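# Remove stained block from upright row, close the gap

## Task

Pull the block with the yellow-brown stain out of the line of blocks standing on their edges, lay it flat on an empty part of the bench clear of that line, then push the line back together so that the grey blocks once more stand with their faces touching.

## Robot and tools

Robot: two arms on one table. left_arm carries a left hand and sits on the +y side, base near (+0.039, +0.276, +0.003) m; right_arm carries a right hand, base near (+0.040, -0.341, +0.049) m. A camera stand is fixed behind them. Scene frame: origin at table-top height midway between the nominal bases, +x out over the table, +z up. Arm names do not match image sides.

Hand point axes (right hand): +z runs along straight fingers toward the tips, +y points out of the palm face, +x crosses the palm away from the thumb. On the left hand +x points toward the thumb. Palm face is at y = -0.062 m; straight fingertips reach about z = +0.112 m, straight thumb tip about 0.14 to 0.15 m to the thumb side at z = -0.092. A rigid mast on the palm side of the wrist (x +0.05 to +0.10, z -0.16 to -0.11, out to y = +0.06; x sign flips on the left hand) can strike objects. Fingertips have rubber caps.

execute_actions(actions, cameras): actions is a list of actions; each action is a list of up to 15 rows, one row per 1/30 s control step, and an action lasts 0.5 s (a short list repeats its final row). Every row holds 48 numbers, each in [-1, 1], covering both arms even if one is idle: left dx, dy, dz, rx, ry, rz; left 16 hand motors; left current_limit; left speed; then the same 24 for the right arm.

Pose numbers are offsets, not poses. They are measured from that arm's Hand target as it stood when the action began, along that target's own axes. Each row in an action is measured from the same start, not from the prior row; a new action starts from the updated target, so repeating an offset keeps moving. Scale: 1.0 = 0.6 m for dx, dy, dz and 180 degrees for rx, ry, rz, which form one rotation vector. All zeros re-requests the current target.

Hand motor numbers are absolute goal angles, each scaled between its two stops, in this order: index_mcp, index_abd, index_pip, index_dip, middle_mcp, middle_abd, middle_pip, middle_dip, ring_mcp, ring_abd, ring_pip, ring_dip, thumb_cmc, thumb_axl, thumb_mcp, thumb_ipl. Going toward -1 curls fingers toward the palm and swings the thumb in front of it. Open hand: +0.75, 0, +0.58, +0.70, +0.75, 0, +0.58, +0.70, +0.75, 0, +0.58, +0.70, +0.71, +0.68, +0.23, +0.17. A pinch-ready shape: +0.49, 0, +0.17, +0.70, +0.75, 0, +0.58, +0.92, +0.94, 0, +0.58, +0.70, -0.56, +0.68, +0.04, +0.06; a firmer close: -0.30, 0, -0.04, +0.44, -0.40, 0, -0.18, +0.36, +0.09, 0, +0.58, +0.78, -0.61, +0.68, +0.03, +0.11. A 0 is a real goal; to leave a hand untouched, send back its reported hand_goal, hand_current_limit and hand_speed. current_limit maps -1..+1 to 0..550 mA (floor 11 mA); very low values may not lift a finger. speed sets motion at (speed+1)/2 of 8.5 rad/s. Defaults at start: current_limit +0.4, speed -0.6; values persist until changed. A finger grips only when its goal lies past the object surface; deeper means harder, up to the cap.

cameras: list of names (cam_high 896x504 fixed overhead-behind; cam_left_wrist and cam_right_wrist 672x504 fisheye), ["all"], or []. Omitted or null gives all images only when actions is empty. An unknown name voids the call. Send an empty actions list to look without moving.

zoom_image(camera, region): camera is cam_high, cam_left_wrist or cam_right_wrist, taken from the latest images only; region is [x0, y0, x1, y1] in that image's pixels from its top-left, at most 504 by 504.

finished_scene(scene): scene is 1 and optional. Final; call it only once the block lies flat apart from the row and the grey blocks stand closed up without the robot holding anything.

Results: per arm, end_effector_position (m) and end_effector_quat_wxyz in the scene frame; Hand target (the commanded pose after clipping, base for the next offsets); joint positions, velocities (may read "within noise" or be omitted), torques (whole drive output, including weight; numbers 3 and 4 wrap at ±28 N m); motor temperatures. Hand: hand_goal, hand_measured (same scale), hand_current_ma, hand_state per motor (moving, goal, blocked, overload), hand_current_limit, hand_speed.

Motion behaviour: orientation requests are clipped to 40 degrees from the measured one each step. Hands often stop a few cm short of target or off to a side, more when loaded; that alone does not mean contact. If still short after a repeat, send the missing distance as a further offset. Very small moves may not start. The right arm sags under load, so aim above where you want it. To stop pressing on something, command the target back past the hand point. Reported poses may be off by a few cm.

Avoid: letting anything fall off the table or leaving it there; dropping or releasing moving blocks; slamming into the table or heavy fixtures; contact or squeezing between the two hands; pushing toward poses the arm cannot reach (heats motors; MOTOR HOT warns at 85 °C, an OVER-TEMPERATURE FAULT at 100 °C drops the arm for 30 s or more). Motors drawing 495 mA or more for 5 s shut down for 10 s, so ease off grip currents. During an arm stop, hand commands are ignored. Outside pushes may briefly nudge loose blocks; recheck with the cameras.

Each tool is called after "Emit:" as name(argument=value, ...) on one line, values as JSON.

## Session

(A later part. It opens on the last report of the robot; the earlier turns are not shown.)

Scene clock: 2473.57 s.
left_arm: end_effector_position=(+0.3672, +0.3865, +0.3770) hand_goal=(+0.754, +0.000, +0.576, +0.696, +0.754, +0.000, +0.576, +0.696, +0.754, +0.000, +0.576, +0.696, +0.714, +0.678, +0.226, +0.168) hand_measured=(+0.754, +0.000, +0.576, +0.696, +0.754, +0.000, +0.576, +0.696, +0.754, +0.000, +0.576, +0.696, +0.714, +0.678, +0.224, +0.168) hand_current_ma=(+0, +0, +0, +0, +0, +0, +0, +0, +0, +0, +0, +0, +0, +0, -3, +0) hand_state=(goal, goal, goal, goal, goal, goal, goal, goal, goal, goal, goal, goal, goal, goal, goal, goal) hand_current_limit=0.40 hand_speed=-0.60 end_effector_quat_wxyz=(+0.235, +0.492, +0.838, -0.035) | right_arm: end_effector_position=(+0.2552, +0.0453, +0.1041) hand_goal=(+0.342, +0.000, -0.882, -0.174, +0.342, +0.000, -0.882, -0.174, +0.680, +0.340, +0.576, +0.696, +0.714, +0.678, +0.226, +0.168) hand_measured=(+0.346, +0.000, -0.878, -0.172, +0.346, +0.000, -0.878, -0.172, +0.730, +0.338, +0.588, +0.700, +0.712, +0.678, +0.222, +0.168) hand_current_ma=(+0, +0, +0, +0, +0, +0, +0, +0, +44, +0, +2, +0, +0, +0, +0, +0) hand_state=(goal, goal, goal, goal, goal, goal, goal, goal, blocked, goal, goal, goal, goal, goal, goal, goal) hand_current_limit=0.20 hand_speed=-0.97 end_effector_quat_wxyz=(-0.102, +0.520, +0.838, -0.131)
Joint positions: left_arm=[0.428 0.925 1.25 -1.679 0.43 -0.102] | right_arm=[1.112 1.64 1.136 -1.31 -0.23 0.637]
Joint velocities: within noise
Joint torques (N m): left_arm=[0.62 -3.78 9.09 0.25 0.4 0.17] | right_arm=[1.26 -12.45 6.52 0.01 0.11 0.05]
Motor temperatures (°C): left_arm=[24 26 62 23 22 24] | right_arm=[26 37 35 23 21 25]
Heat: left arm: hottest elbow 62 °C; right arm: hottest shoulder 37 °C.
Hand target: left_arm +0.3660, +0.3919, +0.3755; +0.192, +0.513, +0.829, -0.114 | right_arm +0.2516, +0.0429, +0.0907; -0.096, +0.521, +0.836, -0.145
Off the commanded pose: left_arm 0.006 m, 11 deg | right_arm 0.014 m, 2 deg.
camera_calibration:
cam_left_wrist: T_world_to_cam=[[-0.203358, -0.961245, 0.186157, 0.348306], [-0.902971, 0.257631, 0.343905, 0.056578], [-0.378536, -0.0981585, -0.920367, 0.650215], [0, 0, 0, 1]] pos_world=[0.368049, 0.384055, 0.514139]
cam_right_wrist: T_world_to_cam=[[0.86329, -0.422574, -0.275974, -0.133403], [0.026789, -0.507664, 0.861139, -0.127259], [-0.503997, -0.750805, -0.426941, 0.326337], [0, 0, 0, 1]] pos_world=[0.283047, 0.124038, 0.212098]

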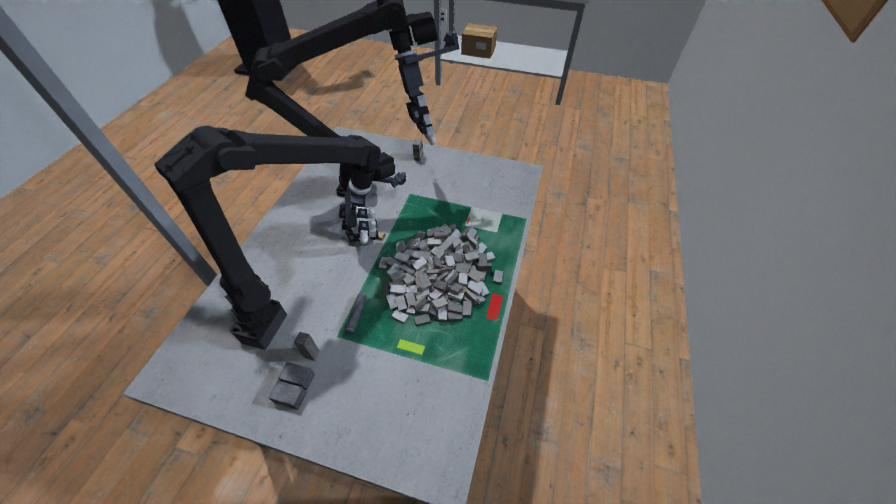

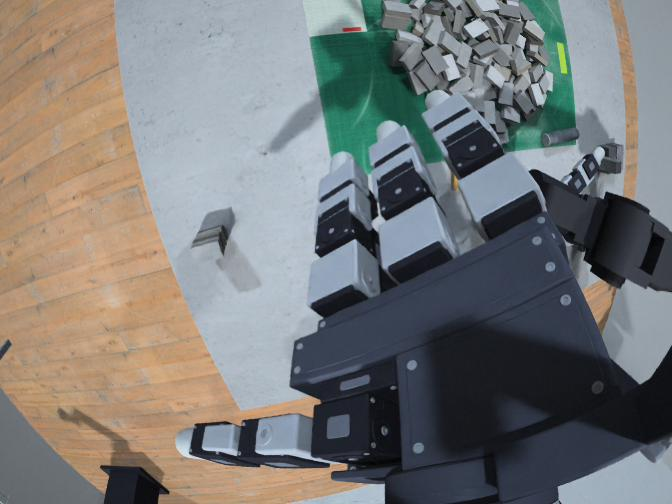

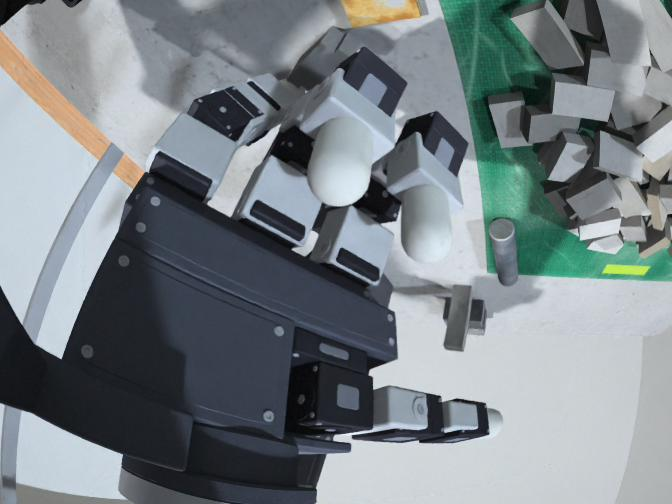

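Emit:
zoom_image(camera="cam_right_wrist", region=[280, 15, 370, 83])

Scaled by 5.600 from the camera's 672x504 image, which has a finer 960x720 frame.

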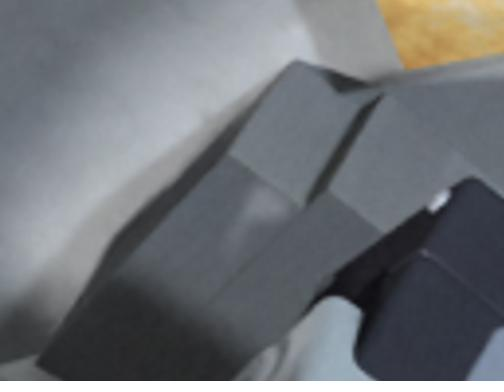

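Emit:
execute_actions(actions=[[[0,0,0,0,0,0,0.754,0,0.576,0.696,0.754,0,0.576,0.696,0.754,0,0.576,0.696,0.714,0.678,0.226,0.168,0.4,-0.6,0,0,0,0,0,0,0.342,0,-0.883,-0.174,0.342,0,-0.883,-0.174,0.670,0.34,0.5766,0.696,0.714,0.678,0.226,0.168,0.2,-0.97]],[[0,0,0,0,0,0,0.754,0,0.576,0.696,0.754,0,0.576,0.696,0.754,0,0.576,0.696,0.714,0.678,0.226,0.168,0.4,-0.6,0,0,0,0,0,0,0.342,0,-0.883,-0.174,0.342,0,-0.883,-0.174,0.662,0.34,0.5766,0.696,0.714,0.678,0.226,0.168,0.2,-0.97]]], cameras=["cam_right_wrist"])

Emit:
zoom_image(camera="cam_right_wrist", region=[280, 15, 370, 83])

Scene clock: 2508.57 s.
left_arm: end_effector_position=(+0.3672, +0.3865, +0.3770) hand_goal=(+0.754, +0.000, +0.576, +0.696, +0.754, +0.000, +0.576, +0.696, +0.754, +0.000, +0.576, +0.696, +0.714, +0.678, +0.226, +0.168) hand_measured=(+0.754, +0.000, +0.576, +0.696, +0.754, +0.000, +0.576, +0.696, +0.754, +0.000, +0.576, +0.696, +0.714, +0.678, +0.224, +0.168) hand_current_ma=(+0, +0, +0, +0, +0, +0, +0, +0, +0, +0, +0, +0, +0, +0, -3, +0) hand_state=(goal, goal, goal, goal, goal, goal, goal, goal, goal, goal, goal, goal, goal, goal, goal, goal) hand_current_limit=0.40 hand_speed=-0.60 end_effector_quat_wxyz=(+0.235, +0.492, +0.838, -0.035) | right_arm: end_effector_position=(+0.2551, +0.0454, +0.1041) hand_goal=(+0.342, +0.000, -0.882, -0.174, +0.342, +0.000, -0.882, -0.174, +0.662, +0.340, +0.576, +0.696, +0.714, +0.678, +0.226, +0.168) hand_measured=(+0.346, +0.000, -0.878, -0.172, +0.346, +0.000, -0.878, -0.172, +0.726, +0.340, +0.592, +0.700, +0.712, +0.678, +0.222, +0.168) hand_current_ma=(+0, +0, +0, +0, +0, +0, +0, +0, +69, +0, +4, +0, +0, +0, +0, +0) hand_state=(goal, goal, goal, goal, goal, goal, goal, goal, blocked, goal, goal, goal, goal, goal, goal, goal) hand_current_limit=0.20 hand_speed=-0.97 end_effector_quat_wxyz=(-0.102, +0.520, +0.838, -0.131)
Joint positions: left_arm=[0.428 0.925 1.25 -1.679 0.43 -0.102] | right_arm=[1.112 1.64 1.136 -1.31 -0.23 0.637]
Joint torques (N m): left_arm=[0.38 -3.6 9.05 0.39 0.39 0.15] | right_arm=[1.26 -12.45 6.54 -0.01 0.15 0.06]
Motor temperatures (°C): left_arm=[24 26 62 23 22 24] | right_arm=[26 36 35 23 21 25]
Heat: left arm: hottest elbow 62 °C; right arm: hottest shoulder 36 °C.
Hand target: left_arm +0.3660, +0.3919, +0.3755; +0.192, +0.513, +0.829, -0.114 | right_arm +0.2517, +0.0429, +0.0907; -0.096, +0.521, +0.836, -0.145
Off the commanded pose: left_arm 0.006 m, 11 deg | right_arm 0.014 m, 2 deg.
joint sent to its limit (left arm) — joint 4 (wrist pitch), lower limit. The joint targets are off in orientation, not in position.
camera_calibration:
cam_right_wrist: T_world_to_cam=[[0.863023, -0.422632, -0.276717, -0.133162], [0.0272808, -0.507986, 0.860933, -0.127315], [-0.504427, -0.750555, -0.426874, 0.326413], [0, 0, 0, 1]] pos_world=[0.283047, 0.124038, 0.212099]
Images, in order (width x height): cam_right_wrist 672x504.

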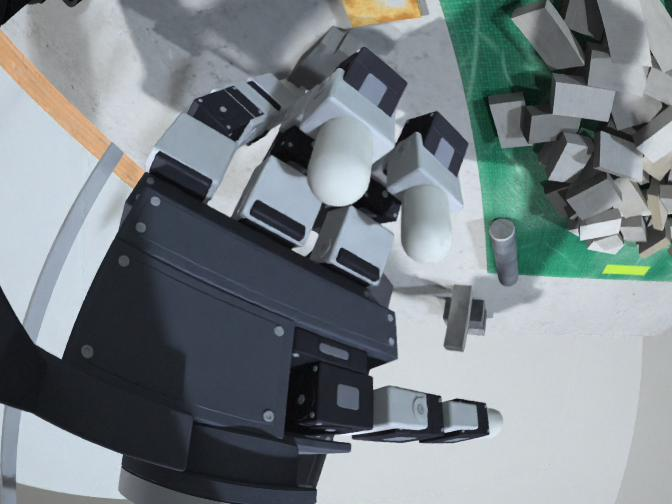

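Scaled by 5.600 from the camera's 672x504 image, which has a finer 960x720 frame.

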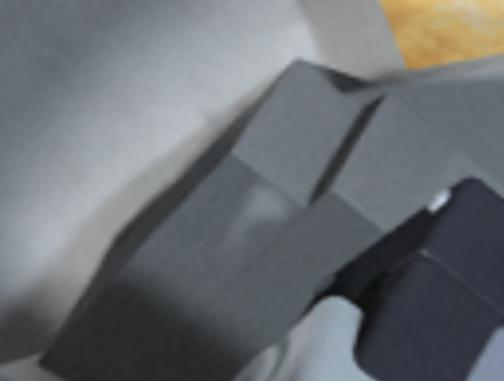

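Emit:
execute_actions(actions=[[[0,0,0,0,0,0,0.754,0,0.576,0.696,0.754,0,0.576,0.696,0.754,0,0.576,0.696,0.714,0.678,0.226,0.168,0.4,-0.6,0,0,0,0,0,0,0.342,0,-0.883,-0.174,0.342,0,-0.883,-0.174,0.78,0.34,0.5766,0.696,0.714,0.678,0.226,0.168,0.2,-0.97]],[[0,0,0,0,0,0,0.754,0,0.576,0.696,0.754,0,0.576,0.696,0.754,0,0.576,0.696,0.714,0.678,0.226,0.168,0.4,-0.6,0,0,0,0,0,0,0.342,0,-0.883,-0.174,0.342,0,-0.883,-0.174,0.95,0.2,0.5766,0.696,0.714,0.678,0.226,0.168,0.2,-0.9]],[[0,0,0,0,0,0,0.754,0,0.576,0.696,0.754,0,0.576,0.696,0.754,0,0.576,0.696,0.714,0.678,0.226,0.168,0.4,-0.6,0,0,0,0,0,0,0.342,0,-0.883,-0.174,0.342,0,-0.883,-0.174,0.95,0.0,0.5766,0.696,0.714,0.678,0.226,0.168,0.2,-0.85]],[[0,0,0,0,0,0,0.754,0,0.576,0.696,0.754,0,0.576,0.696,0.754,0,0.576,0.696,0.714,0.678,0.226,0.168,0.4,-0.6,0,-0.02,-0.0548,0,0,0,0.342,0,-0.883,-0.174,0.342,0,-0.883,-0.174,0.95,0.0,0.5766,0.696,0.714,0.678,0.226,0.168,0.2,-0.85]],[[0,0,0,0,0,0,0.754,0,0.576,0.696,0.754,0,0.576,0.696,0.754,0,0.576,0.696,0.714,0.678,0.226,0.168,0.4,-0.6,0,-0.02,-0.0548,0,0,0,0.342,0,-0.883,-0.174,0.342,0,-0.883,-0.174,0.95,0.0,0.5766,0.696,0.714,0.678,0.226,0.168,0.2,-0.85]]], cameras=["cam_right_wrist","cam_high"])

Emit:
zoom_image(camera="cam_right_wrist", region=[220, 0, 400, 135])

Emit:
zoom_image(camera="cam_high", region=[340, 210, 396, 252])

Scene clock: 2568.53 s.
left_arm: end_effector_position=(+0.3672, +0.3865, +0.3770) hand_goal=(+0.754, +0.000, +0.576, +0.696, +0.754, +0.000, +0.576, +0.696, +0.754, +0.000, +0.576, +0.696, +0.714, +0.678, +0.226, +0.168) hand_measured=(+0.754, +0.000, +0.576, +0.696, +0.754, +0.000, +0.576, +0.696, +0.754, +0.000, +0.576, +0.696, +0.714, +0.678, +0.224, +0.168) hand_current_ma=(+0, +0, +0, +0, +0, +0, +0, +0, +0, +0, +0, +0, +0, +0, -3, +0) hand_state=(goal, goal, goal, goal, goal, goal, goal, goal, goal, goal, goal, goal, goal, goal, goal, goal) hand_current_limit=0.40 hand_speed=-0.60 end_effector_quat_wxyz=(+0.235, +0.492, +0.838, -0.035) | right_arm: end_effector_position=(+0.2488, +0.0307, +0.1485) hand_goal=(+0.342, +0.000, -0.882, -0.174, +0.342, +0.000, -0.882, -0.174, +0.950, +0.000, +0.576, +0.696, +0.714, +0.678, +0.226, +0.168) hand_measured=(+0.346, +0.000, -0.878, -0.172, +0.346, +0.000, -0.878, -0.172, +0.934, +0.002, +0.576, +0.698, +0.712, +0.678, +0.222, +0.168) hand_current_ma=(+0, +0, +0, +0, +0, +0, +0, +0, -5, +0, +0, +0, +0, +0, +0, +0) hand_state=(goal, goal, goal, goal, goal, goal, goal, goal, goal, goal, goal, goal, goal, goal, goal, goal) hand_current_limit=0.20 hand_speed=-0.85 end_effector_quat_wxyz=(-0.097, +0.521, +0.834, -0.156)
Joint positions: left_arm=[0.428 0.925 1.25 -1.679 0.43 -0.102] | right_arm=[1.112 1.584 1.194 -1.475 -0.227 0.637]
Joint torques (N m): left_arm=[0.32 -3.6 9.07 0.34 0.41 0.13] | right_arm=[1.2 -14.33 10.44 -0.81 -0.03 0.05]
Motor temperatures (°C): left_arm=[24 25 61 23 22 24] | right_arm=[26 36 35 23 21 25]
Heat: left arm: hottest elbow 61 °C; right arm: hottest shoulder 36 °C.
Hand target: left_arm +0.3660, +0.3919, +0.3755; +0.192, +0.513, +0.829, -0.114 | right_arm +0.2520, +0.0422, +0.1609; -0.096, +0.521, +0.836, -0.144
Off the commanded pose: left_arm 0.006 m, 11 deg | right_arm 0.017 m, 1 deg.
joint sent to its limit (left arm) — joint 4 (wrist pitch), lower limit. The joint targets are off in orientation, not in position.
camera_calibration:
cam_right_wrist: T_world_to_cam=[[0.858259, -0.435022, -0.272298, -0.120774], [0.0443887, -0.465662, 0.883849, -0.181844], [-0.511293, -0.770659, -0.380348, 0.326637], [0, 0, 0, 1]] pos_world=[0.278734, 0.114508, 0.252072]
Images, in order (width x height): cam_high 896x504, cam_right_wrist 672x504.

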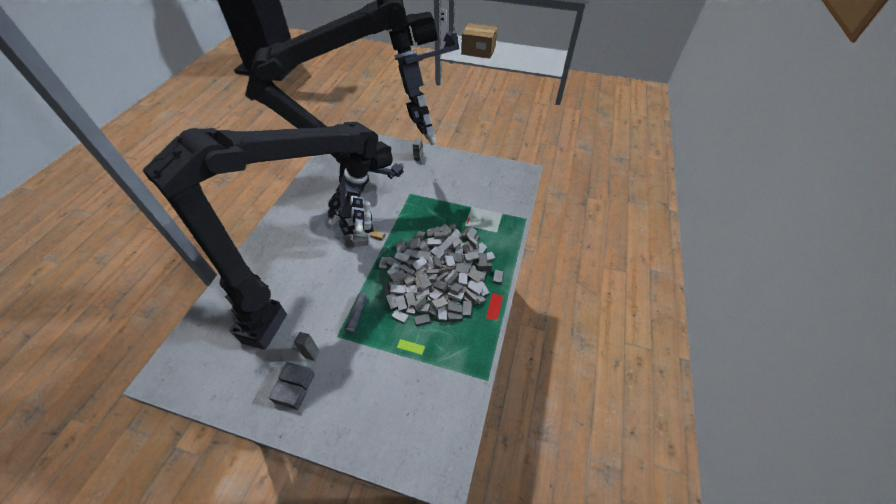

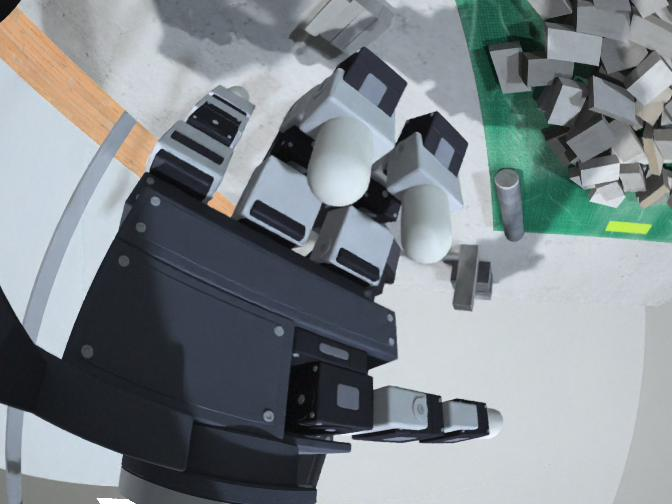

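Scaled by 2.800 from the camera's 672x504 image, which has a finer 960x720 frame.

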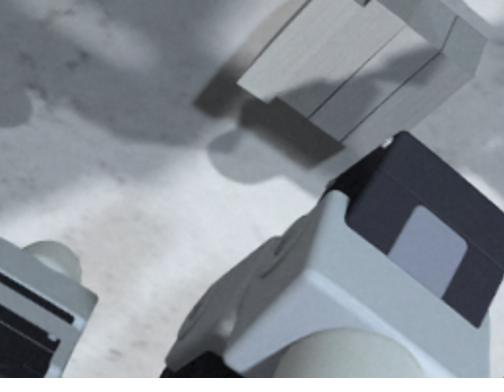

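Scaled by 9.000 from the camera's 896x504 image, which has a finer 1280x720 frame.

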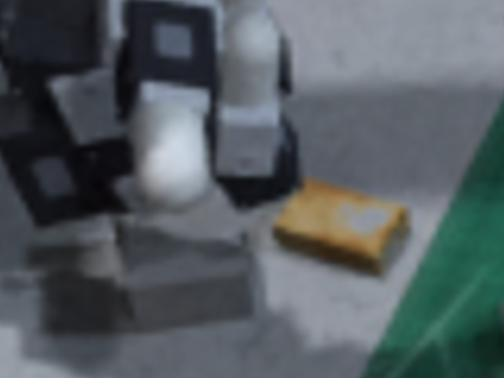

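Emit:
zoom_image(camera="cam_right_wrist", region=[290, 0, 400, 82])

Scaled by 4.582 from the camera's 672x504 image, which has a finer 960x720 frame.

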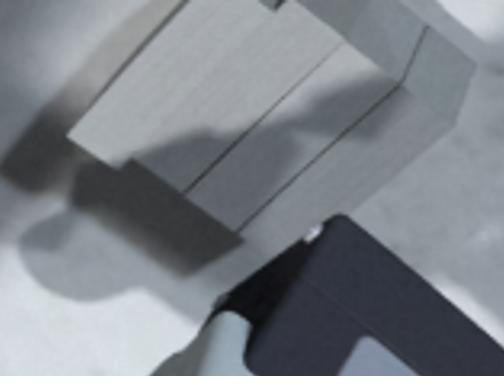

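Emit:
execute_actions(actions=[[[0,0,0,0,0,0,0.754,0,0.576,0.696,0.754,0,0.576,0.696,0.754,0,0.576,0.696,0.714,0.678,0.226,0.168,0.4,-0.6,0,0.02,0.0548,0,0,0,0.342,0,-0.883,-0.174,0.342,0,-0.883,-0.174,0.95,0.0,0.5766,0.696,0.714,0.678,0.226,0.168,0.2,-0.9]],[[0,0,0,0,0,0,0.754,0,0.576,0.696,0.754,0,0.576,0.696,0.754,0,0.576,0.696,0.714,0.678,0.226,0.168,0.4,-0.6,0,0.02,0.0548,0,0,0,0.342,0,-0.883,-0.174,0.342,0,-0.883,-0.174,0.95,0.0,0.5766,0.696,0.714,0.678,0.226,0.168,0.2,-0.9]]], cameras=["cam_right_wrist"])

Emit:
zoom_image(camera="cam_right_wrist", region=[220, 0, 400, 135])

Scene clock: 2601.40 s.
left_arm: end_effector_position=(+0.3672, +0.3865, +0.3770) hand_goal=(+0.754, +0.000, +0.576, +0.696, +0.754, +0.000, +0.576, +0.696, +0.754, +0.000, +0.576, +0.696, +0.714, +0.678, +0.226, +0.168) hand_measured=(+0.754, +0.000, +0.576, +0.696, +0.754, +0.000, +0.576, +0.696, +0.754, +0.000, +0.576, +0.696, +0.714, +0.678, +0.224, +0.168) hand_current_ma=(+0, +0, +0, +0, +0, +0, +0, +0, +0, +0, +0, +0, +0, +0, -3, +0) hand_state=(goal, goal, goal, goal, goal, goal, goal, goal, goal, goal, goal, goal, goal, goal, goal, goal) hand_current_limit=0.40 hand_speed=-0.60 end_effector_quat_wxyz=(+0.235, +0.492, +0.838, -0.035) | right_arm: end_effector_position=(+0.2549, +0.0434, +0.1023) hand_goal=(+0.342, +0.000, -0.882, -0.174, +0.342, +0.000, -0.882, -0.174, +0.950, +0.000, +0.576, +0.696, +0.714, +0.678, +0.226, +0.168) hand_measured=(+0.346, +0.000, -0.878, -0.172, +0.346, +0.000, -0.878, -0.172, +0.936, +0.002, +0.576, +0.698, +0.712, +0.678, +0.222, +0.168) hand_current_ma=(+0, +0, +0, +0, +0, +0, +0, +0, -4, +0, +0, +0, +0, +0, +0, +0) hand_state=(goal, goal, goal, goal, goal, goal, goal, goal, goal, goal, goal, goal, goal, goal, goal, goal) hand_current_limit=0.20 hand_speed=-0.90 end_effector_quat_wxyz=(-0.100, +0.520, +0.838, -0.134)
Joint positions: left_arm=[0.428 0.925 1.25 -1.679 0.43 -0.102] | right_arm=[1.112 1.643 1.135 -1.313 -0.227 0.637]
Joint torques (N m): left_arm=[0.85 -3.66 8.99 0.21 0.4 0.14] | right_arm=[1.26 -12.75 6.54 0.12 -0.04 0.05]
Motor temperatures (°C): left_arm=[24 25 61 23 22 24] | right_arm=[26 37 37 23 21 25]
Heat: left arm: hottest elbow 61 °C; right arm: hottest shoulder 37 °C.
Hand target: left_arm +0.3660, +0.3919, +0.3755; +0.192, +0.513, +0.829, -0.114 | right_arm +0.2517, +0.0428, +0.0908; -0.096, +0.521, +0.836, -0.145
Off the commanded pose: left_arm 0.006 m, 11 deg | right_arm 0.012 m, 1 deg.
joint sent to its limit (left arm) — joint 4 (wrist pitch), lower limit. The joint targets are off in orientation, not in position.
camera_calibration:
cam_right_wrist: T_world_to_cam=[[0.863425, -0.424182, -0.273069, -0.134708], [0.0278643, -0.500366, 0.865366, -0.127692], [-0.503707, -0.754787, -0.420209, 0.323358], [0, 0, 0, 1]] pos_world=[0.282746, 0.123033, 0.209594]
Images, in order (width x height): cam_right_wrist 672x504.

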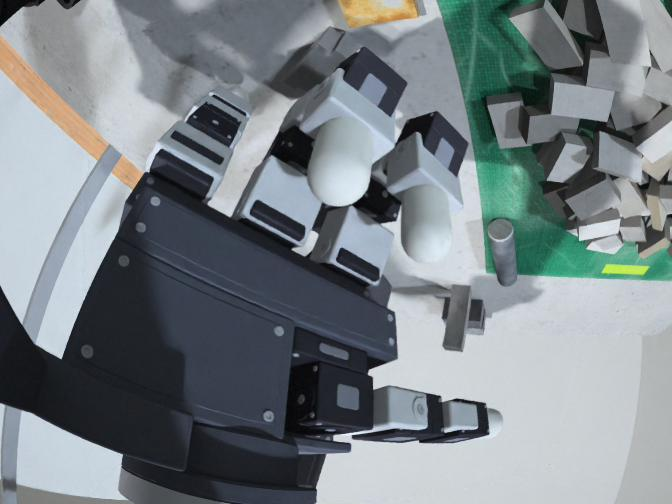

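Scaled by 2.800 from the camera's 672x504 image, which has a finer 960x720 frame.

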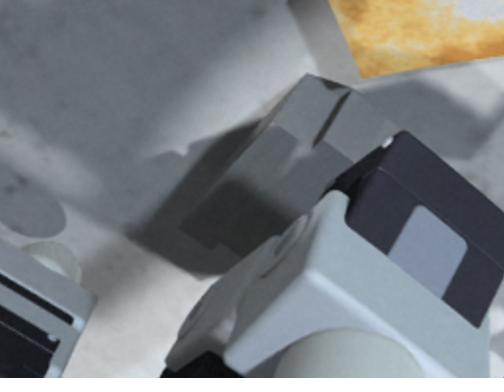

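Emit:
execute_actions(actions=[[[0,0,0,0,0,0,0.754,0,0.576,0.696,0.754,0,0.576,0.696,0.754,0,0.576,0.696,0.714,0.678,0.226,0.168,0.4,-0.6,0,0,0,0,0,0,0.342,0,-0.883,-0.174,0.342,0,-0.883,-0.174,0.95,0.2,0.241,0.696,0.714,0.678,0.226,0.168,0.2,-0.8]],[[0,0,0,0,0,0,0.754,0,0.576,0.696,0.754,0,0.576,0.696,0.754,0,0.576,0.696,0.714,0.678,0.226,0.168,0.4,-0.6,0,0,0,0,0,0,0.342,0,-0.883,-0.174,0.342,0,-0.883,-0.174,0.95,0.31,0.241,0.696,0.714,0.678,0.226,0.168,0.2,-0.9]],[[0,0,0,0,0,0,0.754,0,0.576,0.696,0.754,0,0.576,0.696,0.754,0,0.576,0.696,0.714,0.678,0.226,0.168,0.4,-0.6,0,0,0,0,0,0,0.342,0,-0.883,-0.174,0.342,0,-0.883,-0.174,0.92,0.31,0.241,0.696,0.714,0.678,0.226,0.168,0.2,-0.97]]], cameras=["cam_right_wrist"])

Emit:
zoom_image(camera="cam_right_wrist", region=[220, 0, 400, 135])

Scene clock: 2616.37 s.
left_arm: end_effector_position=(+0.3672, +0.3865, +0.3770) hand_goal=(+0.754, +0.000, +0.576, +0.696, +0.754, +0.000, +0.576, +0.696, +0.754, +0.000, +0.576, +0.696, +0.714, +0.678, +0.226, +0.168) hand_measured=(+0.754, +0.000, +0.576, +0.696, +0.754, +0.000, +0.576, +0.696, +0.754, +0.000, +0.576, +0.696, +0.714, +0.678, +0.224, +0.168) hand_current_ma=(+0, +0, +0, +0, +0, +0, +0, +0, +0, +0, +0, +0, +0, +0, -3, +0) hand_state=(goal, goal, goal, goal, goal, goal, goal, goal, goal, goal, goal, goal, goal, goal, goal, goal) hand_current_limit=0.40 hand_speed=-0.60 end_effector_quat_wxyz=(+0.235, +0.492, +0.838, -0.035) | right_arm: end_effector_position=(+0.2549, +0.0434, +0.1023) hand_goal=(+0.342, +0.000, -0.882, -0.174, +0.342, +0.000, -0.882, -0.174, +0.920, +0.310, +0.242, +0.696, +0.714, +0.678, +0.226, +0.168) hand_measured=(+0.346, +0.000, -0.878, -0.172, +0.346, +0.000, -0.878, -0.172, +0.924, +0.304, +0.244, +0.698, +0.712, +0.678, +0.222, +0.168) hand_current_ma=(+0, +0, +0, +0, +0, +0, +0, +0, +0, +0, +0, +0, +0, +0, +0, +0) hand_state=(goal, goal, goal, goal, goal, goal, goal, goal, goal, goal, goal, goal, goal, goal, goal, goal) hand_current_limit=0.20 hand_speed=-0.97 end_effector_quat_wxyz=(-0.100, +0.520, +0.838, -0.134)
Joint positions: left_arm=[0.428 0.925 1.25 -1.679 0.43 -0.102] | right_arm=[1.112 1.643 1.135 -1.313 -0.227 0.637]
Joint torques (N m): left_arm=[0.32 -3.49 9.05 0.28 0.39 0.16] | right_arm=[1.32 -12.69 6.69 0.09 -0.01 0.05]
Motor temperatures (°C): left_arm=[24 25 61 23 22 24] | right_arm=[26 36 38 23 21 25]
Heat: left arm: hottest elbow 61 °C; right arm: hottest elbow 38 °C.
Hand target: left_arm +0.3660, +0.3919, +0.3755; +0.192, +0.513, +0.829, -0.114 | right_arm +0.2517, +0.0428, +0.0908; -0.096, +0.521, +0.836, -0.145
Off the commanded pose: left_arm 0.006 m, 11 deg | right_arm 0.012 m, 1 deg.
joint sent to its limit (left arm) — joint 4 (wrist pitch), lower limit. The joint targets are off in orientation, not in position.
camera_calibration:
cam_right_wrist: T_world_to_cam=[[0.863425, -0.424182, -0.273069, -0.134708], [0.0278643, -0.500366, 0.865366, -0.127692], [-0.503707, -0.754787, -0.420209, 0.323358], [0, 0, 0, 1]] pos_world=[0.282746, 0.123033, 0.209594]
Images, in order (width x height): cam_right_wrist 672x504.

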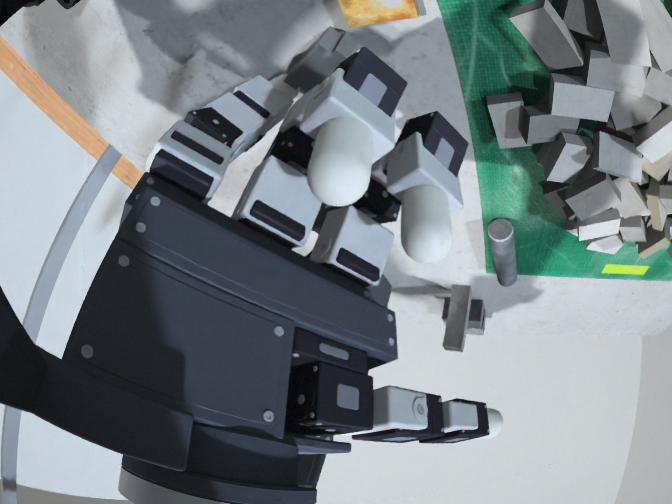

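Scaled by 2.800 from the camera's 672x504 image, which has a finer 960x720 frame.

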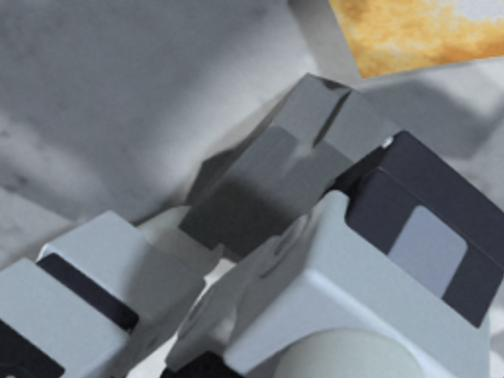

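Emit:
zoom_image(camera="cam_right_wrist", region=[256, 60, 320, 108])

Scaled by 7.875 from the camera's 672x504 image, which has a finer 960x720 frame.

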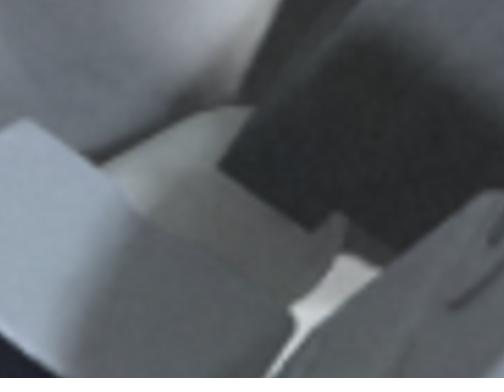

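Emit:
execute_actions(actions=[[[0,0,0,0,0,0,0.754,0,0.576,0.696,0.754,0,0.576,0.696,0.754,0,0.576,0.696,0.714,0.678,0.226,0.168,0.4,-0.6,0,0,0,0,0,0,0.342,0,-0.883,-0.174,0.342,0,-0.883,-0.174,0.90,0.31,0.241,0.696,0.714,0.678,0.226,0.168,0.2,-0.98]],[[0,0,0,0,0,0,0.754,0,0.576,0.696,0.754,0,0.576,0.696,0.754,0,0.576,0.696,0.714,0.678,0.226,0.168,0.4,-0.6,0,0,0,0,0,0,0.342,0,-0.883,-0.174,0.342,0,-0.883,-0.174,0.888,0.31,0.241,0.696,0.714,0.678,0.226,0.168,0.2,-0.98]]], cameras=["cam_right_wrist"])

Emit:
zoom_image(camera="cam_right_wrist", region=[270, 15, 360, 83])

Scene clock: 2636.60 s.
left_arm: end_effector_position=(+0.3672, +0.3865, +0.3770) hand_goal=(+0.754, +0.000, +0.576, +0.696, +0.754, +0.000, +0.576, +0.696, +0.754, +0.000, +0.576, +0.696, +0.714, +0.678, +0.226, +0.168) hand_measured=(+0.754, +0.000, +0.576, +0.696, +0.754, +0.000, +0.576, +0.696, +0.754, +0.000, +0.576, +0.696, +0.714, +0.678, +0.224, +0.168) hand_current_ma=(+0, +0, +0, +0, +0, +0, +0, +0, +0, +0, +0, +0, +0, +0, -3, +0) hand_state=(goal, goal, goal, goal, goal, goal, goal, goal, goal, goal, goal, goal, goal, goal, goal, goal) hand_current_limit=0.40 hand_speed=-0.60 end_effector_quat_wxyz=(+0.235, +0.492, +0.838, -0.035) | right_arm: end_effector_position=(+0.2549, +0.0434, +0.1023) hand_goal=(+0.342, +0.000, -0.882, -0.174, +0.342, +0.000, -0.882, -0.174, +0.888, +0.310, +0.242, +0.696, +0.714, +0.678, +0.226, +0.168) hand_measured=(+0.346, +0.000, -0.878, -0.172, +0.346, +0.000, -0.878, -0.172, +0.916, +0.306, +0.248, +0.698, +0.712, +0.678, +0.222, +0.168) hand_current_ma=(+0, +0, +0, +0, +0, +0, +0, +0, +13, +0, +0, +0, +0, +0, +0, +0) hand_state=(goal, goal, goal, goal, goal, goal, goal, goal, blocked, goal, goal, goal, goal, goal, goal, goal) hand_current_limit=0.20 hand_speed=-0.98 end_effector_quat_wxyz=(-0.100, +0.520, +0.838, -0.134)
Joint positions: left_arm=[0.428 0.925 1.25 -1.679 0.43 -0.102] | right_arm=[1.112 1.643 1.135 -1.313 -0.227 0.637]
Joint torques (N m): left_arm=[0.32 -3.49 9.14 0.28 0.41 0.15] | right_arm=[1.2 -12.63 6.67 0.16 -0.01 0.05]
Motor temperatures (°C): left_arm=[24 25 61 23 22 24] | right_arm=[26 36 38 23 21 25]
Heat: left arm: hottest elbow 61 °C; right arm: hottest elbow 38 °C.
Hand target: left_arm +0.3660, +0.3919, +0.3755; +0.192, +0.513, +0.829, -0.114 | right_arm +0.2517, +0.0428, +0.0908; -0.096, +0.521, +0.836, -0.145
Off the commanded pose: left_arm 0.006 m, 11 deg | right_arm 0.012 m, 1 deg.
joint sent to its limit (left arm) — joint 4 (wrist pitch), lower limit. The joint targets are off in orientation, not in position.
camera_calibration:
cam_right_wrist: T_world_to_cam=[[0.863425, -0.424182, -0.273069, -0.134708], [0.0278643, -0.500366, 0.865366, -0.127692], [-0.503707, -0.754787, -0.420209, 0.323358], [0, 0, 0, 1]] pos_world=[0.282746, 0.123033, 0.209594]
Images, in order (width x height): cam_right_wrist 672x504.

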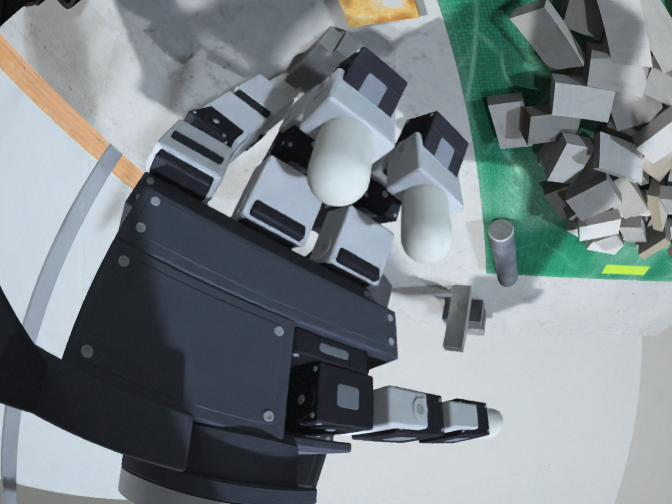

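Scaled by 5.600 from the camera's 672x504 image, which has a finer 960x720 frame.

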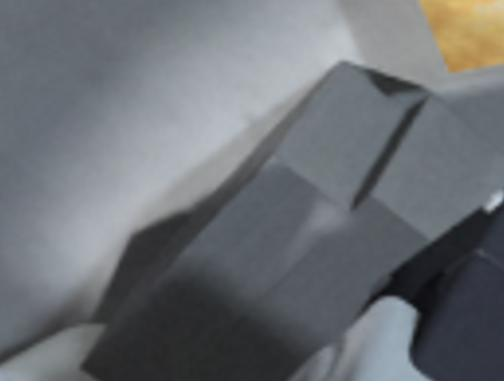

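Emit:
execute_actions(actions=[[[0,0,0,0,0,0,0.754,0,0.576,0.696,0.754,0,0.576,0.696,0.754,0,0.576,0.696,0.714,0.678,0.226,0.168,0.4,-0.6,0,0,0,0,0,0,0.342,0,-0.883,-0.174,0.342,0,-0.883,-0.174,0.878,0.31,0.241,0.696,0.714,0.678,0.226,0.168,0.2,-0.98]],[[0,0,0,0,0,0,0.754,0,0.576,0.696,0.754,0,0.576,0.696,0.754,0,0.576,0.696,0.714,0.678,0.226,0.168,0.4,-0.6,0,0,0,0,0,0,0.342,0,-0.883,-0.174,0.342,0,-0.883,-0.174,0.870,0.31,0.241,0.696,0.714,0.678,0.226,0.168,0.2,-0.98]]], cameras=["cam_right_wrist"])

Emit:
zoom_image(camera="cam_right_wrist", region=[270, 15, 360, 83])

Scene clock: 2641.97 s.
left_arm: end_effector_position=(+0.3672, +0.3865, +0.3770) hand_goal=(+0.754, +0.000, +0.576, +0.696, +0.754, +0.000, +0.576, +0.696, +0.754, +0.000, +0.576, +0.696, +0.714, +0.678, +0.226, +0.168) hand_measured=(+0.754, +0.000, +0.576, +0.696, +0.754, +0.000, +0.576, +0.696, +0.754, +0.000, +0.576, +0.696, +0.714, +0.678, +0.224, +0.168) hand_current_ma=(+0, +0, +0, +0, +0, +0, +0, +0, +0, +0, +0, +0, +0, +0, -3, +0) hand_state=(goal, goal, goal, goal, goal, goal, goal, goal, goal, goal, goal, goal, goal, goal, goal, goal) hand_current_limit=0.40 hand_speed=-0.60 end_effector_quat_wxyz=(+0.235, +0.492, +0.838, -0.035) | right_arm: end_effector_position=(+0.2548, +0.0434, +0.1023) hand_goal=(+0.342, +0.000, -0.882, -0.174, +0.342, +0.000, -0.882, -0.174, +0.870, +0.310, +0.242, +0.696, +0.714, +0.678, +0.226, +0.168) hand_measured=(+0.346, +0.000, -0.878, -0.172, +0.346, +0.000, -0.878, -0.172, +0.910, +0.306, +0.250, +0.698, +0.712, +0.678, +0.222, +0.168) hand_current_ma=(+0, +0, +0, +0, +0, +0, +0, +0, +27, +0, +1, +0, +0, +0, +0, +0) hand_state=(goal, goal, goal, goal, goal, goal, goal, goal, blocked, goal, goal, goal, goal, goal, goal, goal) hand_current_limit=0.20 hand_speed=-0.98 end_effector_quat_wxyz=(-0.100, +0.520, +0.837, -0.135)
Joint positions: left_arm=[0.428 0.925 1.25 -1.679 0.43 -0.102] | right_arm=[1.112 1.643 1.135 -1.313 -0.227 0.637]
Joint torques (N m): left_arm=[0.38 -3.14 9.06 0.31 0.41 0.15] | right_arm=[1.32 -12.81 6.64 0.14 0.02 0.06]
Motor temperatures (°C): left_arm=[24 25 61 23 22 24] | right_arm=[26 35 38 23 21 25]
Heat: left arm: hottest elbow 61 °C; right arm: hottest elbow 38 °C.
Hand target: left_arm +0.3660, +0.3919, +0.3755; +0.192, +0.513, +0.829, -0.114 | right_arm +0.2517, +0.0428, +0.0908; -0.096, +0.521, +0.836, -0.145
Off the commanded pose: left_arm 0.006 m, 11 deg | right_arm 0.012 m, 1 deg.
joint sent to its limit (left arm) — joint 4 (wrist pitch), lower limit. The joint targets are off in orientation, not in position.
camera_calibration:
cam_right_wrist: T_world_to_cam=[[0.863138, -0.424323, -0.273756, -0.134465], [0.0283081, -0.500614, 0.865208, -0.127754], [-0.504174, -0.754543, -0.420087, 0.323434], [0, 0, 0, 1]] pos_world=[0.282746, 0.123033, 0.209594]
Images, in order (width x height): cam_right_wrist 672x504.

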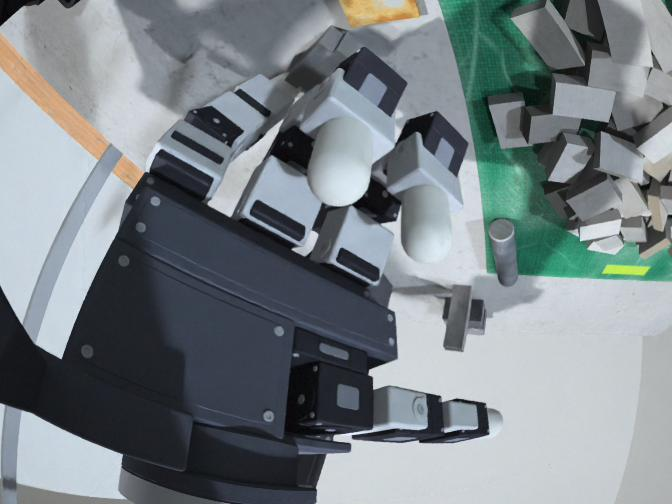

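Scaled by 5.600 from the camera's 672x504 image, which has a finer 960x720 frame.

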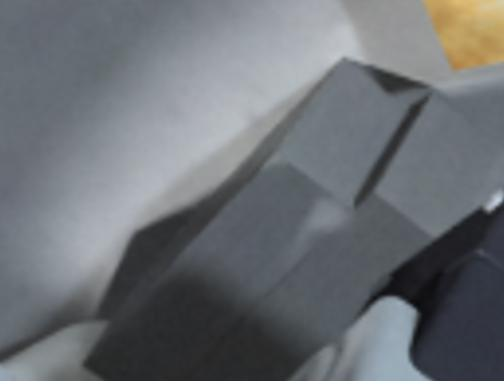

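Emit:
zoom_image(camera="cam_right_wrist", region=[256, 60, 320, 108])

Emit:
zoom_image(camera="cam_right_wrist", region=[276, 66, 316, 96])

Scaled by 7.875 from the camera's 672x504 image, which has a finer 960x720 frame.

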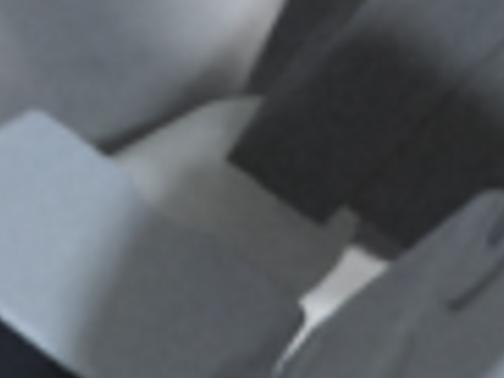

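Scaled by 12.600 from the camera's 672x504 image, which has a finer 960x720 frame.

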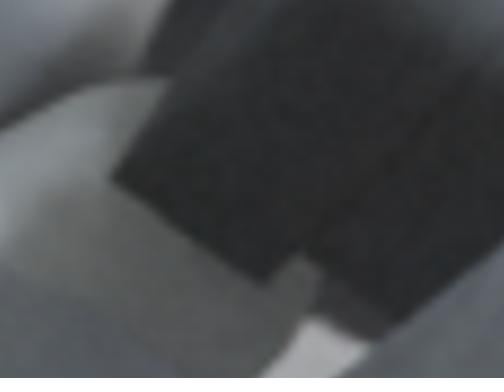

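Emit:
execute_actions(actions=[[[0,0,0,0,0,0,0.754,0,0.576,0.696,0.754,0,0.576,0.696,0.754,0,0.576,0.696,0.714,0.678,0.226,0.168,0.4,-0.6,0,0,0,0,0,0,0.342,0,-0.883,-0.174,0.822,0.03,-0.883,-0.174,0.870,0.31,0.241,0.696,0.714,0.678,0.226,0.168,0.2,-0.7]],[[0,0,0,0,0,0,0.754,0,0.576,0.696,0.754,0,0.576,0.696,0.754,0,0.576,0.696,0.714,0.678,0.226,0.168,0.4,-0.6,0,0,0,0,0,0,0.342,0,-0.883,-0.174,0.822,0.03,-0.8,0.5,0.870,0.31,0.241,0.696,0.714,0.678,0.226,0.168,0.2,-0.7]],[[0,0,0,0,0,0,0.754,0,0.576,0.696,0.754,0,0.576,0.696,0.754,0,0.576,0.696,0.714,0.678,0.226,0.168,0.4,-0.6,0,0,0,0,0,0,0.342,0,-0.883,-0.174,0.822,0.03,-0.6,0.696,0.870,0.31,0.241,0.696,0.714,0.678,0.226,0.168,0.2,-0.7]]], cameras=["cam_right_wrist"])

Emit:
zoom_image(camera="cam_right_wrist", region=[256, 0, 436, 135])

Scene clock: 2692.70 s.
left_arm: end_effector_position=(+0.3672, +0.3865, +0.3770) hand_goal=(+0.754, +0.000, +0.576, +0.696, +0.754, +0.000, +0.576, +0.696, +0.754, +0.000, +0.576, +0.696, +0.714, +0.678, +0.226, +0.168) hand_measured=(+0.754, +0.000, +0.576, +0.696, +0.754, +0.000, +0.576, +0.696, +0.754, +0.000, +0.576, +0.696, +0.714, +0.678, +0.224, +0.168) hand_current_ma=(+0, +0, +0, +0, +0, +0, +0, +0, +0, +0, +0, +0, +0, +0, -3, +0) hand_state=(goal, goal, goal, goal, goal, goal, goal, goal, goal, goal, goal, goal, goal, goal, goal, goal) hand_current_limit=0.40 hand_speed=-0.60 end_effector_quat_wxyz=(+0.235, +0.492, +0.838, -0.035) | right_arm: end_effector_position=(+0.2547, +0.0435, +0.1023) hand_goal=(+0.342, +0.000, -0.882, -0.174, +0.822, +0.030, -0.600, +0.696, +0.870, +0.310, +0.242, +0.696, +0.714, +0.678, +0.226, +0.168) hand_measured=(+0.346, +0.000, -0.878, -0.172, +0.816, +0.026, -0.600, +0.694, +0.908, +0.306, +0.250, +0.698, +0.712, +0.678, +0.222, +0.168) hand_current_ma=(+0, +0, +0, +0, -1, +0, +0, +0, +24, +0, +1, +0, +0, +0, +0, +0) hand_state=(goal, goal, goal, goal, goal, goal, goal, goal, blocked, goal, goal, goal, goal, goal, goal, goal) hand_current_limit=0.20 hand_speed=-0.70 end_effector_quat_wxyz=(-0.100, +0.520, +0.837, -0.135)
Joint positions: left_arm=[0.428 0.925 1.25 -1.679 0.43 -0.102] | right_arm=[1.112 1.643 1.135 -1.313 -0.228 0.637]
Joint torques (N m): left_arm=[1.08 -3.25 9.16 0.32 0.37 0.16] | right_arm=[1.26 -12.63 6.65 0.06 0 0.06]
Motor temperatures (°C): left_arm=[24 25 61 23 22 24] | right_arm=[26 35 37 23 21 25]
Heat: left arm: hottest elbow 61 °C; right arm: hottest elbow 37 °C.
Hand target: left_arm +0.3660, +0.3919, +0.3755; +0.192, +0.513, +0.829, -0.114 | right_arm +0.2517, +0.0429, +0.0908; -0.096, +0.521, +0.836, -0.145
Off the commanded pose: left_arm 0.006 m, 11 deg | right_arm 0.012 m, 1 deg.
joint sent to its limit (left arm) — joint 4 (wrist pitch), lower limit. The joint targets are off in orientation, not in position.
camera_calibration:
cam_right_wrist: T_world_to_cam=[[0.863008, -0.424339, -0.274142, -0.134345], [0.0286076, -0.500732, 0.865129, -0.127808], [-0.50438, -0.754456, -0.419996, 0.323463], [0, 0, 0, 1]] pos_world=[0.282745, 0.123033, 0.209594]
Images, in order (width x height): cam_right_wrist 672x504.

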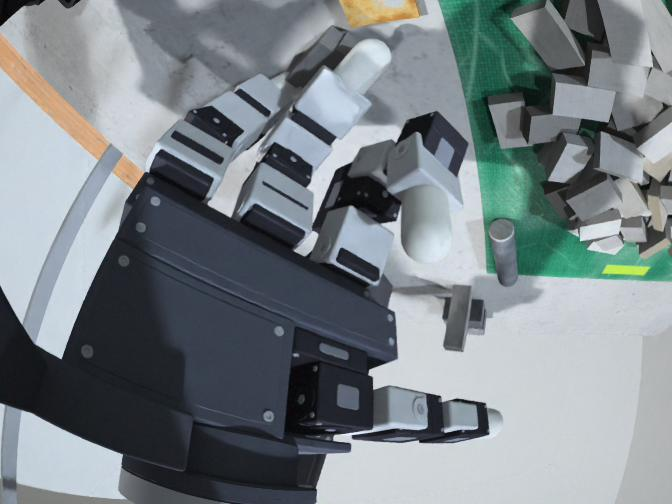

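Scaled by 2.800 from the camera's 672x504 image, which has a finer 960x720 frame.

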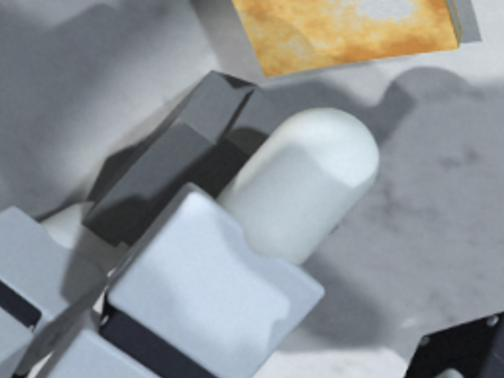

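Emit:
execute_actions(actions=[[[0,0,0,0,0,0,0.754,0,0.576,0.696,0.754,0,0.576,0.696,0.754,0,0.576,0.696,0.714,0.678,0.226,0.168,0.4,-0.6,0,0,0,0,0,0,0.342,0,-0.883,-0.174,0.75,0.03,-0.40,0.696,0.870,0.31,0.241,0.696,0.714,0.678,0.226,0.168,0.2,-0.7]],[[0,0,0,0,0,0,0.754,0,0.576,0.696,0.754,0,0.576,0.696,0.754,0,0.576,0.696,0.714,0.678,0.226,0.168,0.4,-0.6,0,0,0,0,0,0,0.342,0,-0.883,-0.174,0.6835,0.03,-0.247,0.696,0.870,0.31,0.241,0.696,0.714,0.678,0.226,0.168,0.2,-0.7]],[[0,0,0,0,0,0,0.754,0,0.576,0.696,0.754,0,0.576,0.696,0.754,0,0.576,0.696,0.714,0.678,0.226,0.168,0.4,-0.6,0,0,0,0,0,0,0.342,0,-0.883,-0.174,0.63,0.03,-0.14,0.696,0.870,0.31,0.241,0.696,0.714,0.678,0.226,0.168,0.2,-0.7]],[[0,0,0,0,0,0,0.754,0,0.576,0.696,0.754,0,0.576,0.696,0.754,0,0.576,0.696,0.714,0.678,0.226,0.168,0.4,-0.6,0,0,0,0,0,0,0.342,0,-0.883,-0.174,0.579,0.03,-0.034,0.696,0.870,0.31,0.241,0.696,0.714,0.678,0.226,0.168,0.2,-0.7]]], cameras=["cam_right_wrist"])

Emit:
zoom_image(camera="cam_right_wrist", region=[256, 0, 436, 135])

Scene clock: 2706.20 s.
left_arm: end_effector_position=(+0.3672, +0.3865, +0.3770) hand_goal=(+0.754, +0.000, +0.576, +0.696, +0.754, +0.000, +0.576, +0.696, +0.754, +0.000, +0.576, +0.696, +0.714, +0.678, +0.226, +0.168) hand_measured=(+0.754, +0.000, +0.576, +0.696, +0.754, +0.000, +0.576, +0.696, +0.754, +0.000, +0.576, +0.696, +0.714, +0.678, +0.224, +0.168) hand_current_ma=(+0, +0, +0, +0, +0, +0, +0, +0, +0, +0, +0, +0, +0, +0, -3, +0) hand_state=(goal, goal, goal, goal, goal, goal, goal, goal, goal, goal, goal, goal, goal, goal, goal, goal) hand_current_limit=0.40 hand_speed=-0.60 end_effector_quat_wxyz=(+0.235, +0.492, +0.838, -0.035) | right_arm: end_effector_position=(+0.2547, +0.0435, +0.1023) hand_goal=(+0.342, +0.000, -0.882, -0.174, +0.580, +0.030, -0.034, +0.696, +0.870, +0.310, +0.242, +0.696, +0.714, +0.678, +0.226, +0.168) hand_measured=(+0.346, +0.000, -0.878, -0.172, +0.576, +0.028, -0.042, +0.694, +0.900, +0.308, +0.252, +0.698, +0.712, +0.678, +0.222, +0.168) hand_current_ma=(+0, +0, +0, +0, +0, +0, -1, +0, +16, +0, +1, +0, +0, +0, +0, +0) hand_state=(goal, goal, goal, goal, goal, goal, goal, goal, blocked, goal, goal, goal, goal, goal, goal, goal) hand_current_limit=0.20 hand_speed=-0.70 end_effector_quat_wxyz=(-0.100, +0.520, +0.837, -0.135)
Joint positions: left_arm=[0.428 0.925 1.25 -1.679 0.43 -0.102] | right_arm=[1.112 1.643 1.135 -1.313 -0.228 0.637]
Joint torques (N m): left_arm=[0.56 -3.55 9.03 0.23 0.39 0.14] | right_arm=[1.26 -12.75 6.67 0.12 0.02 0.05]
Motor temperatures (°C): left_arm=[24 25 61 23 22 24] | right_arm=[26 35 37 23 21 25]
Heat: left arm: hottest elbow 61 °C; right arm: hottest elbow 37 °C.
Hand target: left_arm +0.3660, +0.3919, +0.3755; +0.192, +0.513, +0.829, -0.114 | right_arm +0.2517, +0.0428, +0.0908; -0.096, +0.521, +0.836, -0.145
Off the commanded pose: left_arm 0.006 m, 11 deg | right_arm 0.012 m, 1 deg.
joint sent to its limit (left arm) — joint 4 (wrist pitch), lower limit. The joint targets are off in orientation, not in position.
camera_calibration:
cam_right_wrist: T_world_to_cam=[[0.863008, -0.424339, -0.274142, -0.134345], [0.0286076, -0.500732, 0.865129, -0.127808], [-0.50438, -0.754456, -0.419996, 0.323463], [0, 0, 0, 1]] pos_world=[0.282745, 0.123033, 0.209594]
Images, in order (width x height): cam_right_wrist 672x504.

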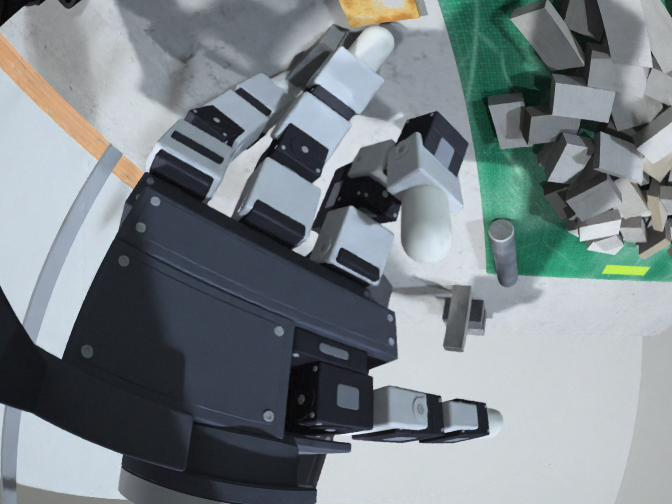

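Scaled by 2.800 from the camera's 672x504 image, which has a finer 960x720 frame.

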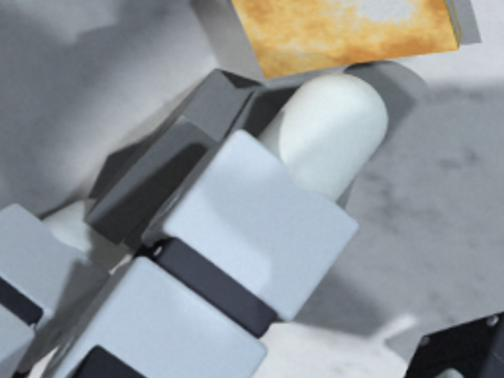

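Emit:
execute_actions(actions=[[[0,0,0,0,0,0,0.754,0,0.576,0.696,0.754,0,0.576,0.696,0.754,0,0.576,0.696,0.714,0.678,0.226,0.168,0.4,-0.6,0,0,0,0,0,0,0.342,0,-0.883,-0.174,0.51,0.03,0.10,0.696,0.870,0.31,0.241,0.696,0.714,0.678,0.226,0.168,0.2,-0.8]],[[0,0,0,0,0,0,0.754,0,0.576,0.696,0.754,0,0.576,0.696,0.754,0,0.576,0.696,0.714,0.678,0.226,0.168,0.4,-0.6,0,0,0,0,0,0,0.342,0,-0.883,-0.174,0.46,0.0,0.20,0.696,0.870,0.31,0.241,0.696,0.714,0.678,0.226,0.168,0.2,-0.8]],[[0,0,0,0,0,0,0.754,0,0.576,0.696,0.754,0,0.576,0.696,0.754,0,0.576,0.696,0.714,0.678,0.226,0.168,0.4,-0.6,0,0,0,0,0,0,0.342,0,-0.883,-0.174,0.48,-0.02,0.19,0.696,0.870,0.31,0.241,0.696,0.714,0.678,0.226,0.168,0.2,-0.9]]], cameras=["cam_right_wrist"])

Emit:
zoom_image(camera="cam_right_wrist", region=[256, 0, 436, 135])

Scene clock: 2713.80 s.
left_arm: end_effector_position=(+0.3672, +0.3865, +0.3770) hand_goal=(+0.754, +0.000, +0.576, +0.696, +0.754, +0.000, +0.576, +0.696, +0.754, +0.000, +0.576, +0.696, +0.714, +0.678, +0.226, +0.168) hand_measured=(+0.754, +0.000, +0.576, +0.696, +0.754, +0.000, +0.576, +0.696, +0.754, +0.000, +0.576, +0.696, +0.714, +0.678, +0.224, +0.168) hand_current_ma=(+0, +0, +0, +0, +0, +0, +0, +0, +0, +0, +0, +0, +0, +0, -3, +0) hand_state=(goal, goal, goal, goal, goal, goal, goal, goal, goal, goal, goal, goal, goal, goal, goal, goal) hand_current_limit=0.40 hand_speed=-0.60 end_effector_quat_wxyz=(+0.235, +0.492, +0.838, -0.035) | right_arm: end_effector_position=(+0.2548, +0.0431, +0.1023) hand_goal=(+0.342, +0.000, -0.882, -0.174, +0.480, -0.020, +0.190, +0.696, +0.870, +0.310, +0.242, +0.696, +0.714, +0.678, +0.226, +0.168) hand_measured=(+0.346, +0.000, -0.878, -0.172, +0.456, +0.008, +0.180, +0.694, +0.882, +0.306, +0.252, +0.698, +0.712, +0.678, +0.222, +0.168) hand_current_ma=(+0, +0, +0, +0, -9, +10, -2, +0, +3, +0, +1, +0, +0, +0, +0, +0) hand_state=(goal, goal, goal, goal, blocked, blocked, goal, goal, goal, goal, goal, goal, goal, goal, goal, goal) hand_current_limit=0.20 hand_speed=-0.90 end_effector_quat_wxyz=(-0.100, +0.522, +0.836, -0.135)
Joint positions: left_arm=[0.428 0.925 1.25 -1.679 0.43 -0.102] | right_arm=[1.112 1.643 1.135 -1.313 -0.228 0.641]
Joint torques (N m): left_arm=[0.44 -3.55 9.1 0.2 0.38 0.18] | right_arm=[1.26 -12.57 6.68 0.13 0.03 0.01]
Motor temperatures (°C): left_arm=[24 25 61 23 22 24] | right_arm=[26 35 37 23 21 25]
Heat: left arm: hottest elbow 61 °C; right arm: hottest elbow 37 °C.
Hand target: left_arm +0.3660, +0.3919, +0.3755; +0.192, +0.513, +0.829, -0.114 | right_arm +0.2517, +0.0428, +0.0908; -0.096, +0.521, +0.836, -0.145
Off the commanded pose: left_arm 0.006 m, 11 deg | right_arm 0.012 m, 1 deg.
joint sent to its limit (left arm) — joint 4 (wrist pitch), lower limit. The joint targets are off in orientation, not in position.
camera_calibration:
cam_right_wrist: T_world_to_cam=[[0.861591, -0.427785, -0.27324, -0.134126], [0.0263614, -0.49986, 0.865705, -0.127472], [-0.506918, -0.753087, -0.419398, 0.323771], [0, 0, 0, 1]] pos_world=[0.283048, 0.122732, 0.209493]
Images, in order (width x height): cam_right_wrist 672x504.

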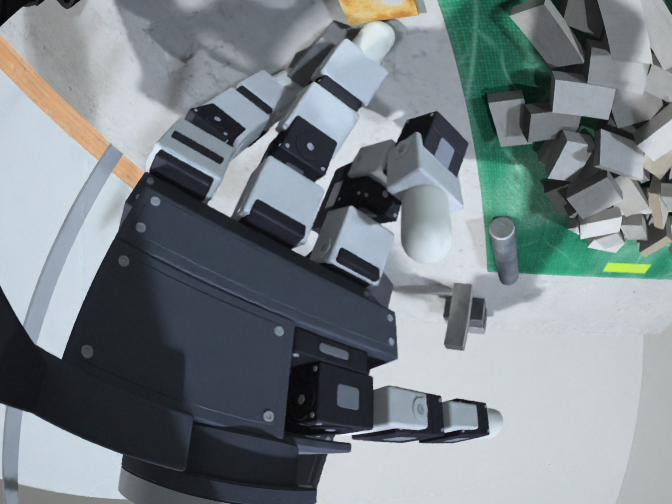

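Scaled by 2.800 from the camera's 672x504 image, which has a finer 960x720 frame.

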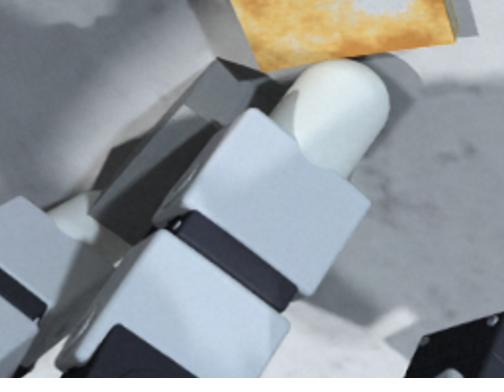

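Emit:
zoom_image(camera="cam_right_wrist", region=[312, 8, 402, 76])

Scaled by 5.600 from the camera's 672x504 image, which has a finer 960x720 frame.

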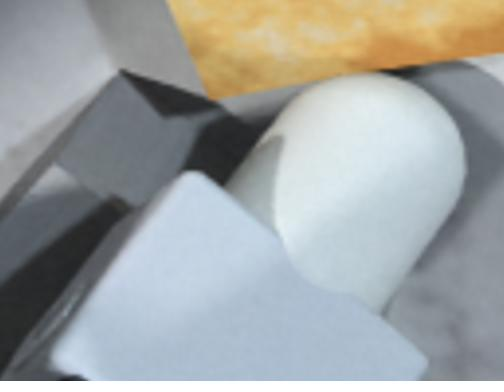

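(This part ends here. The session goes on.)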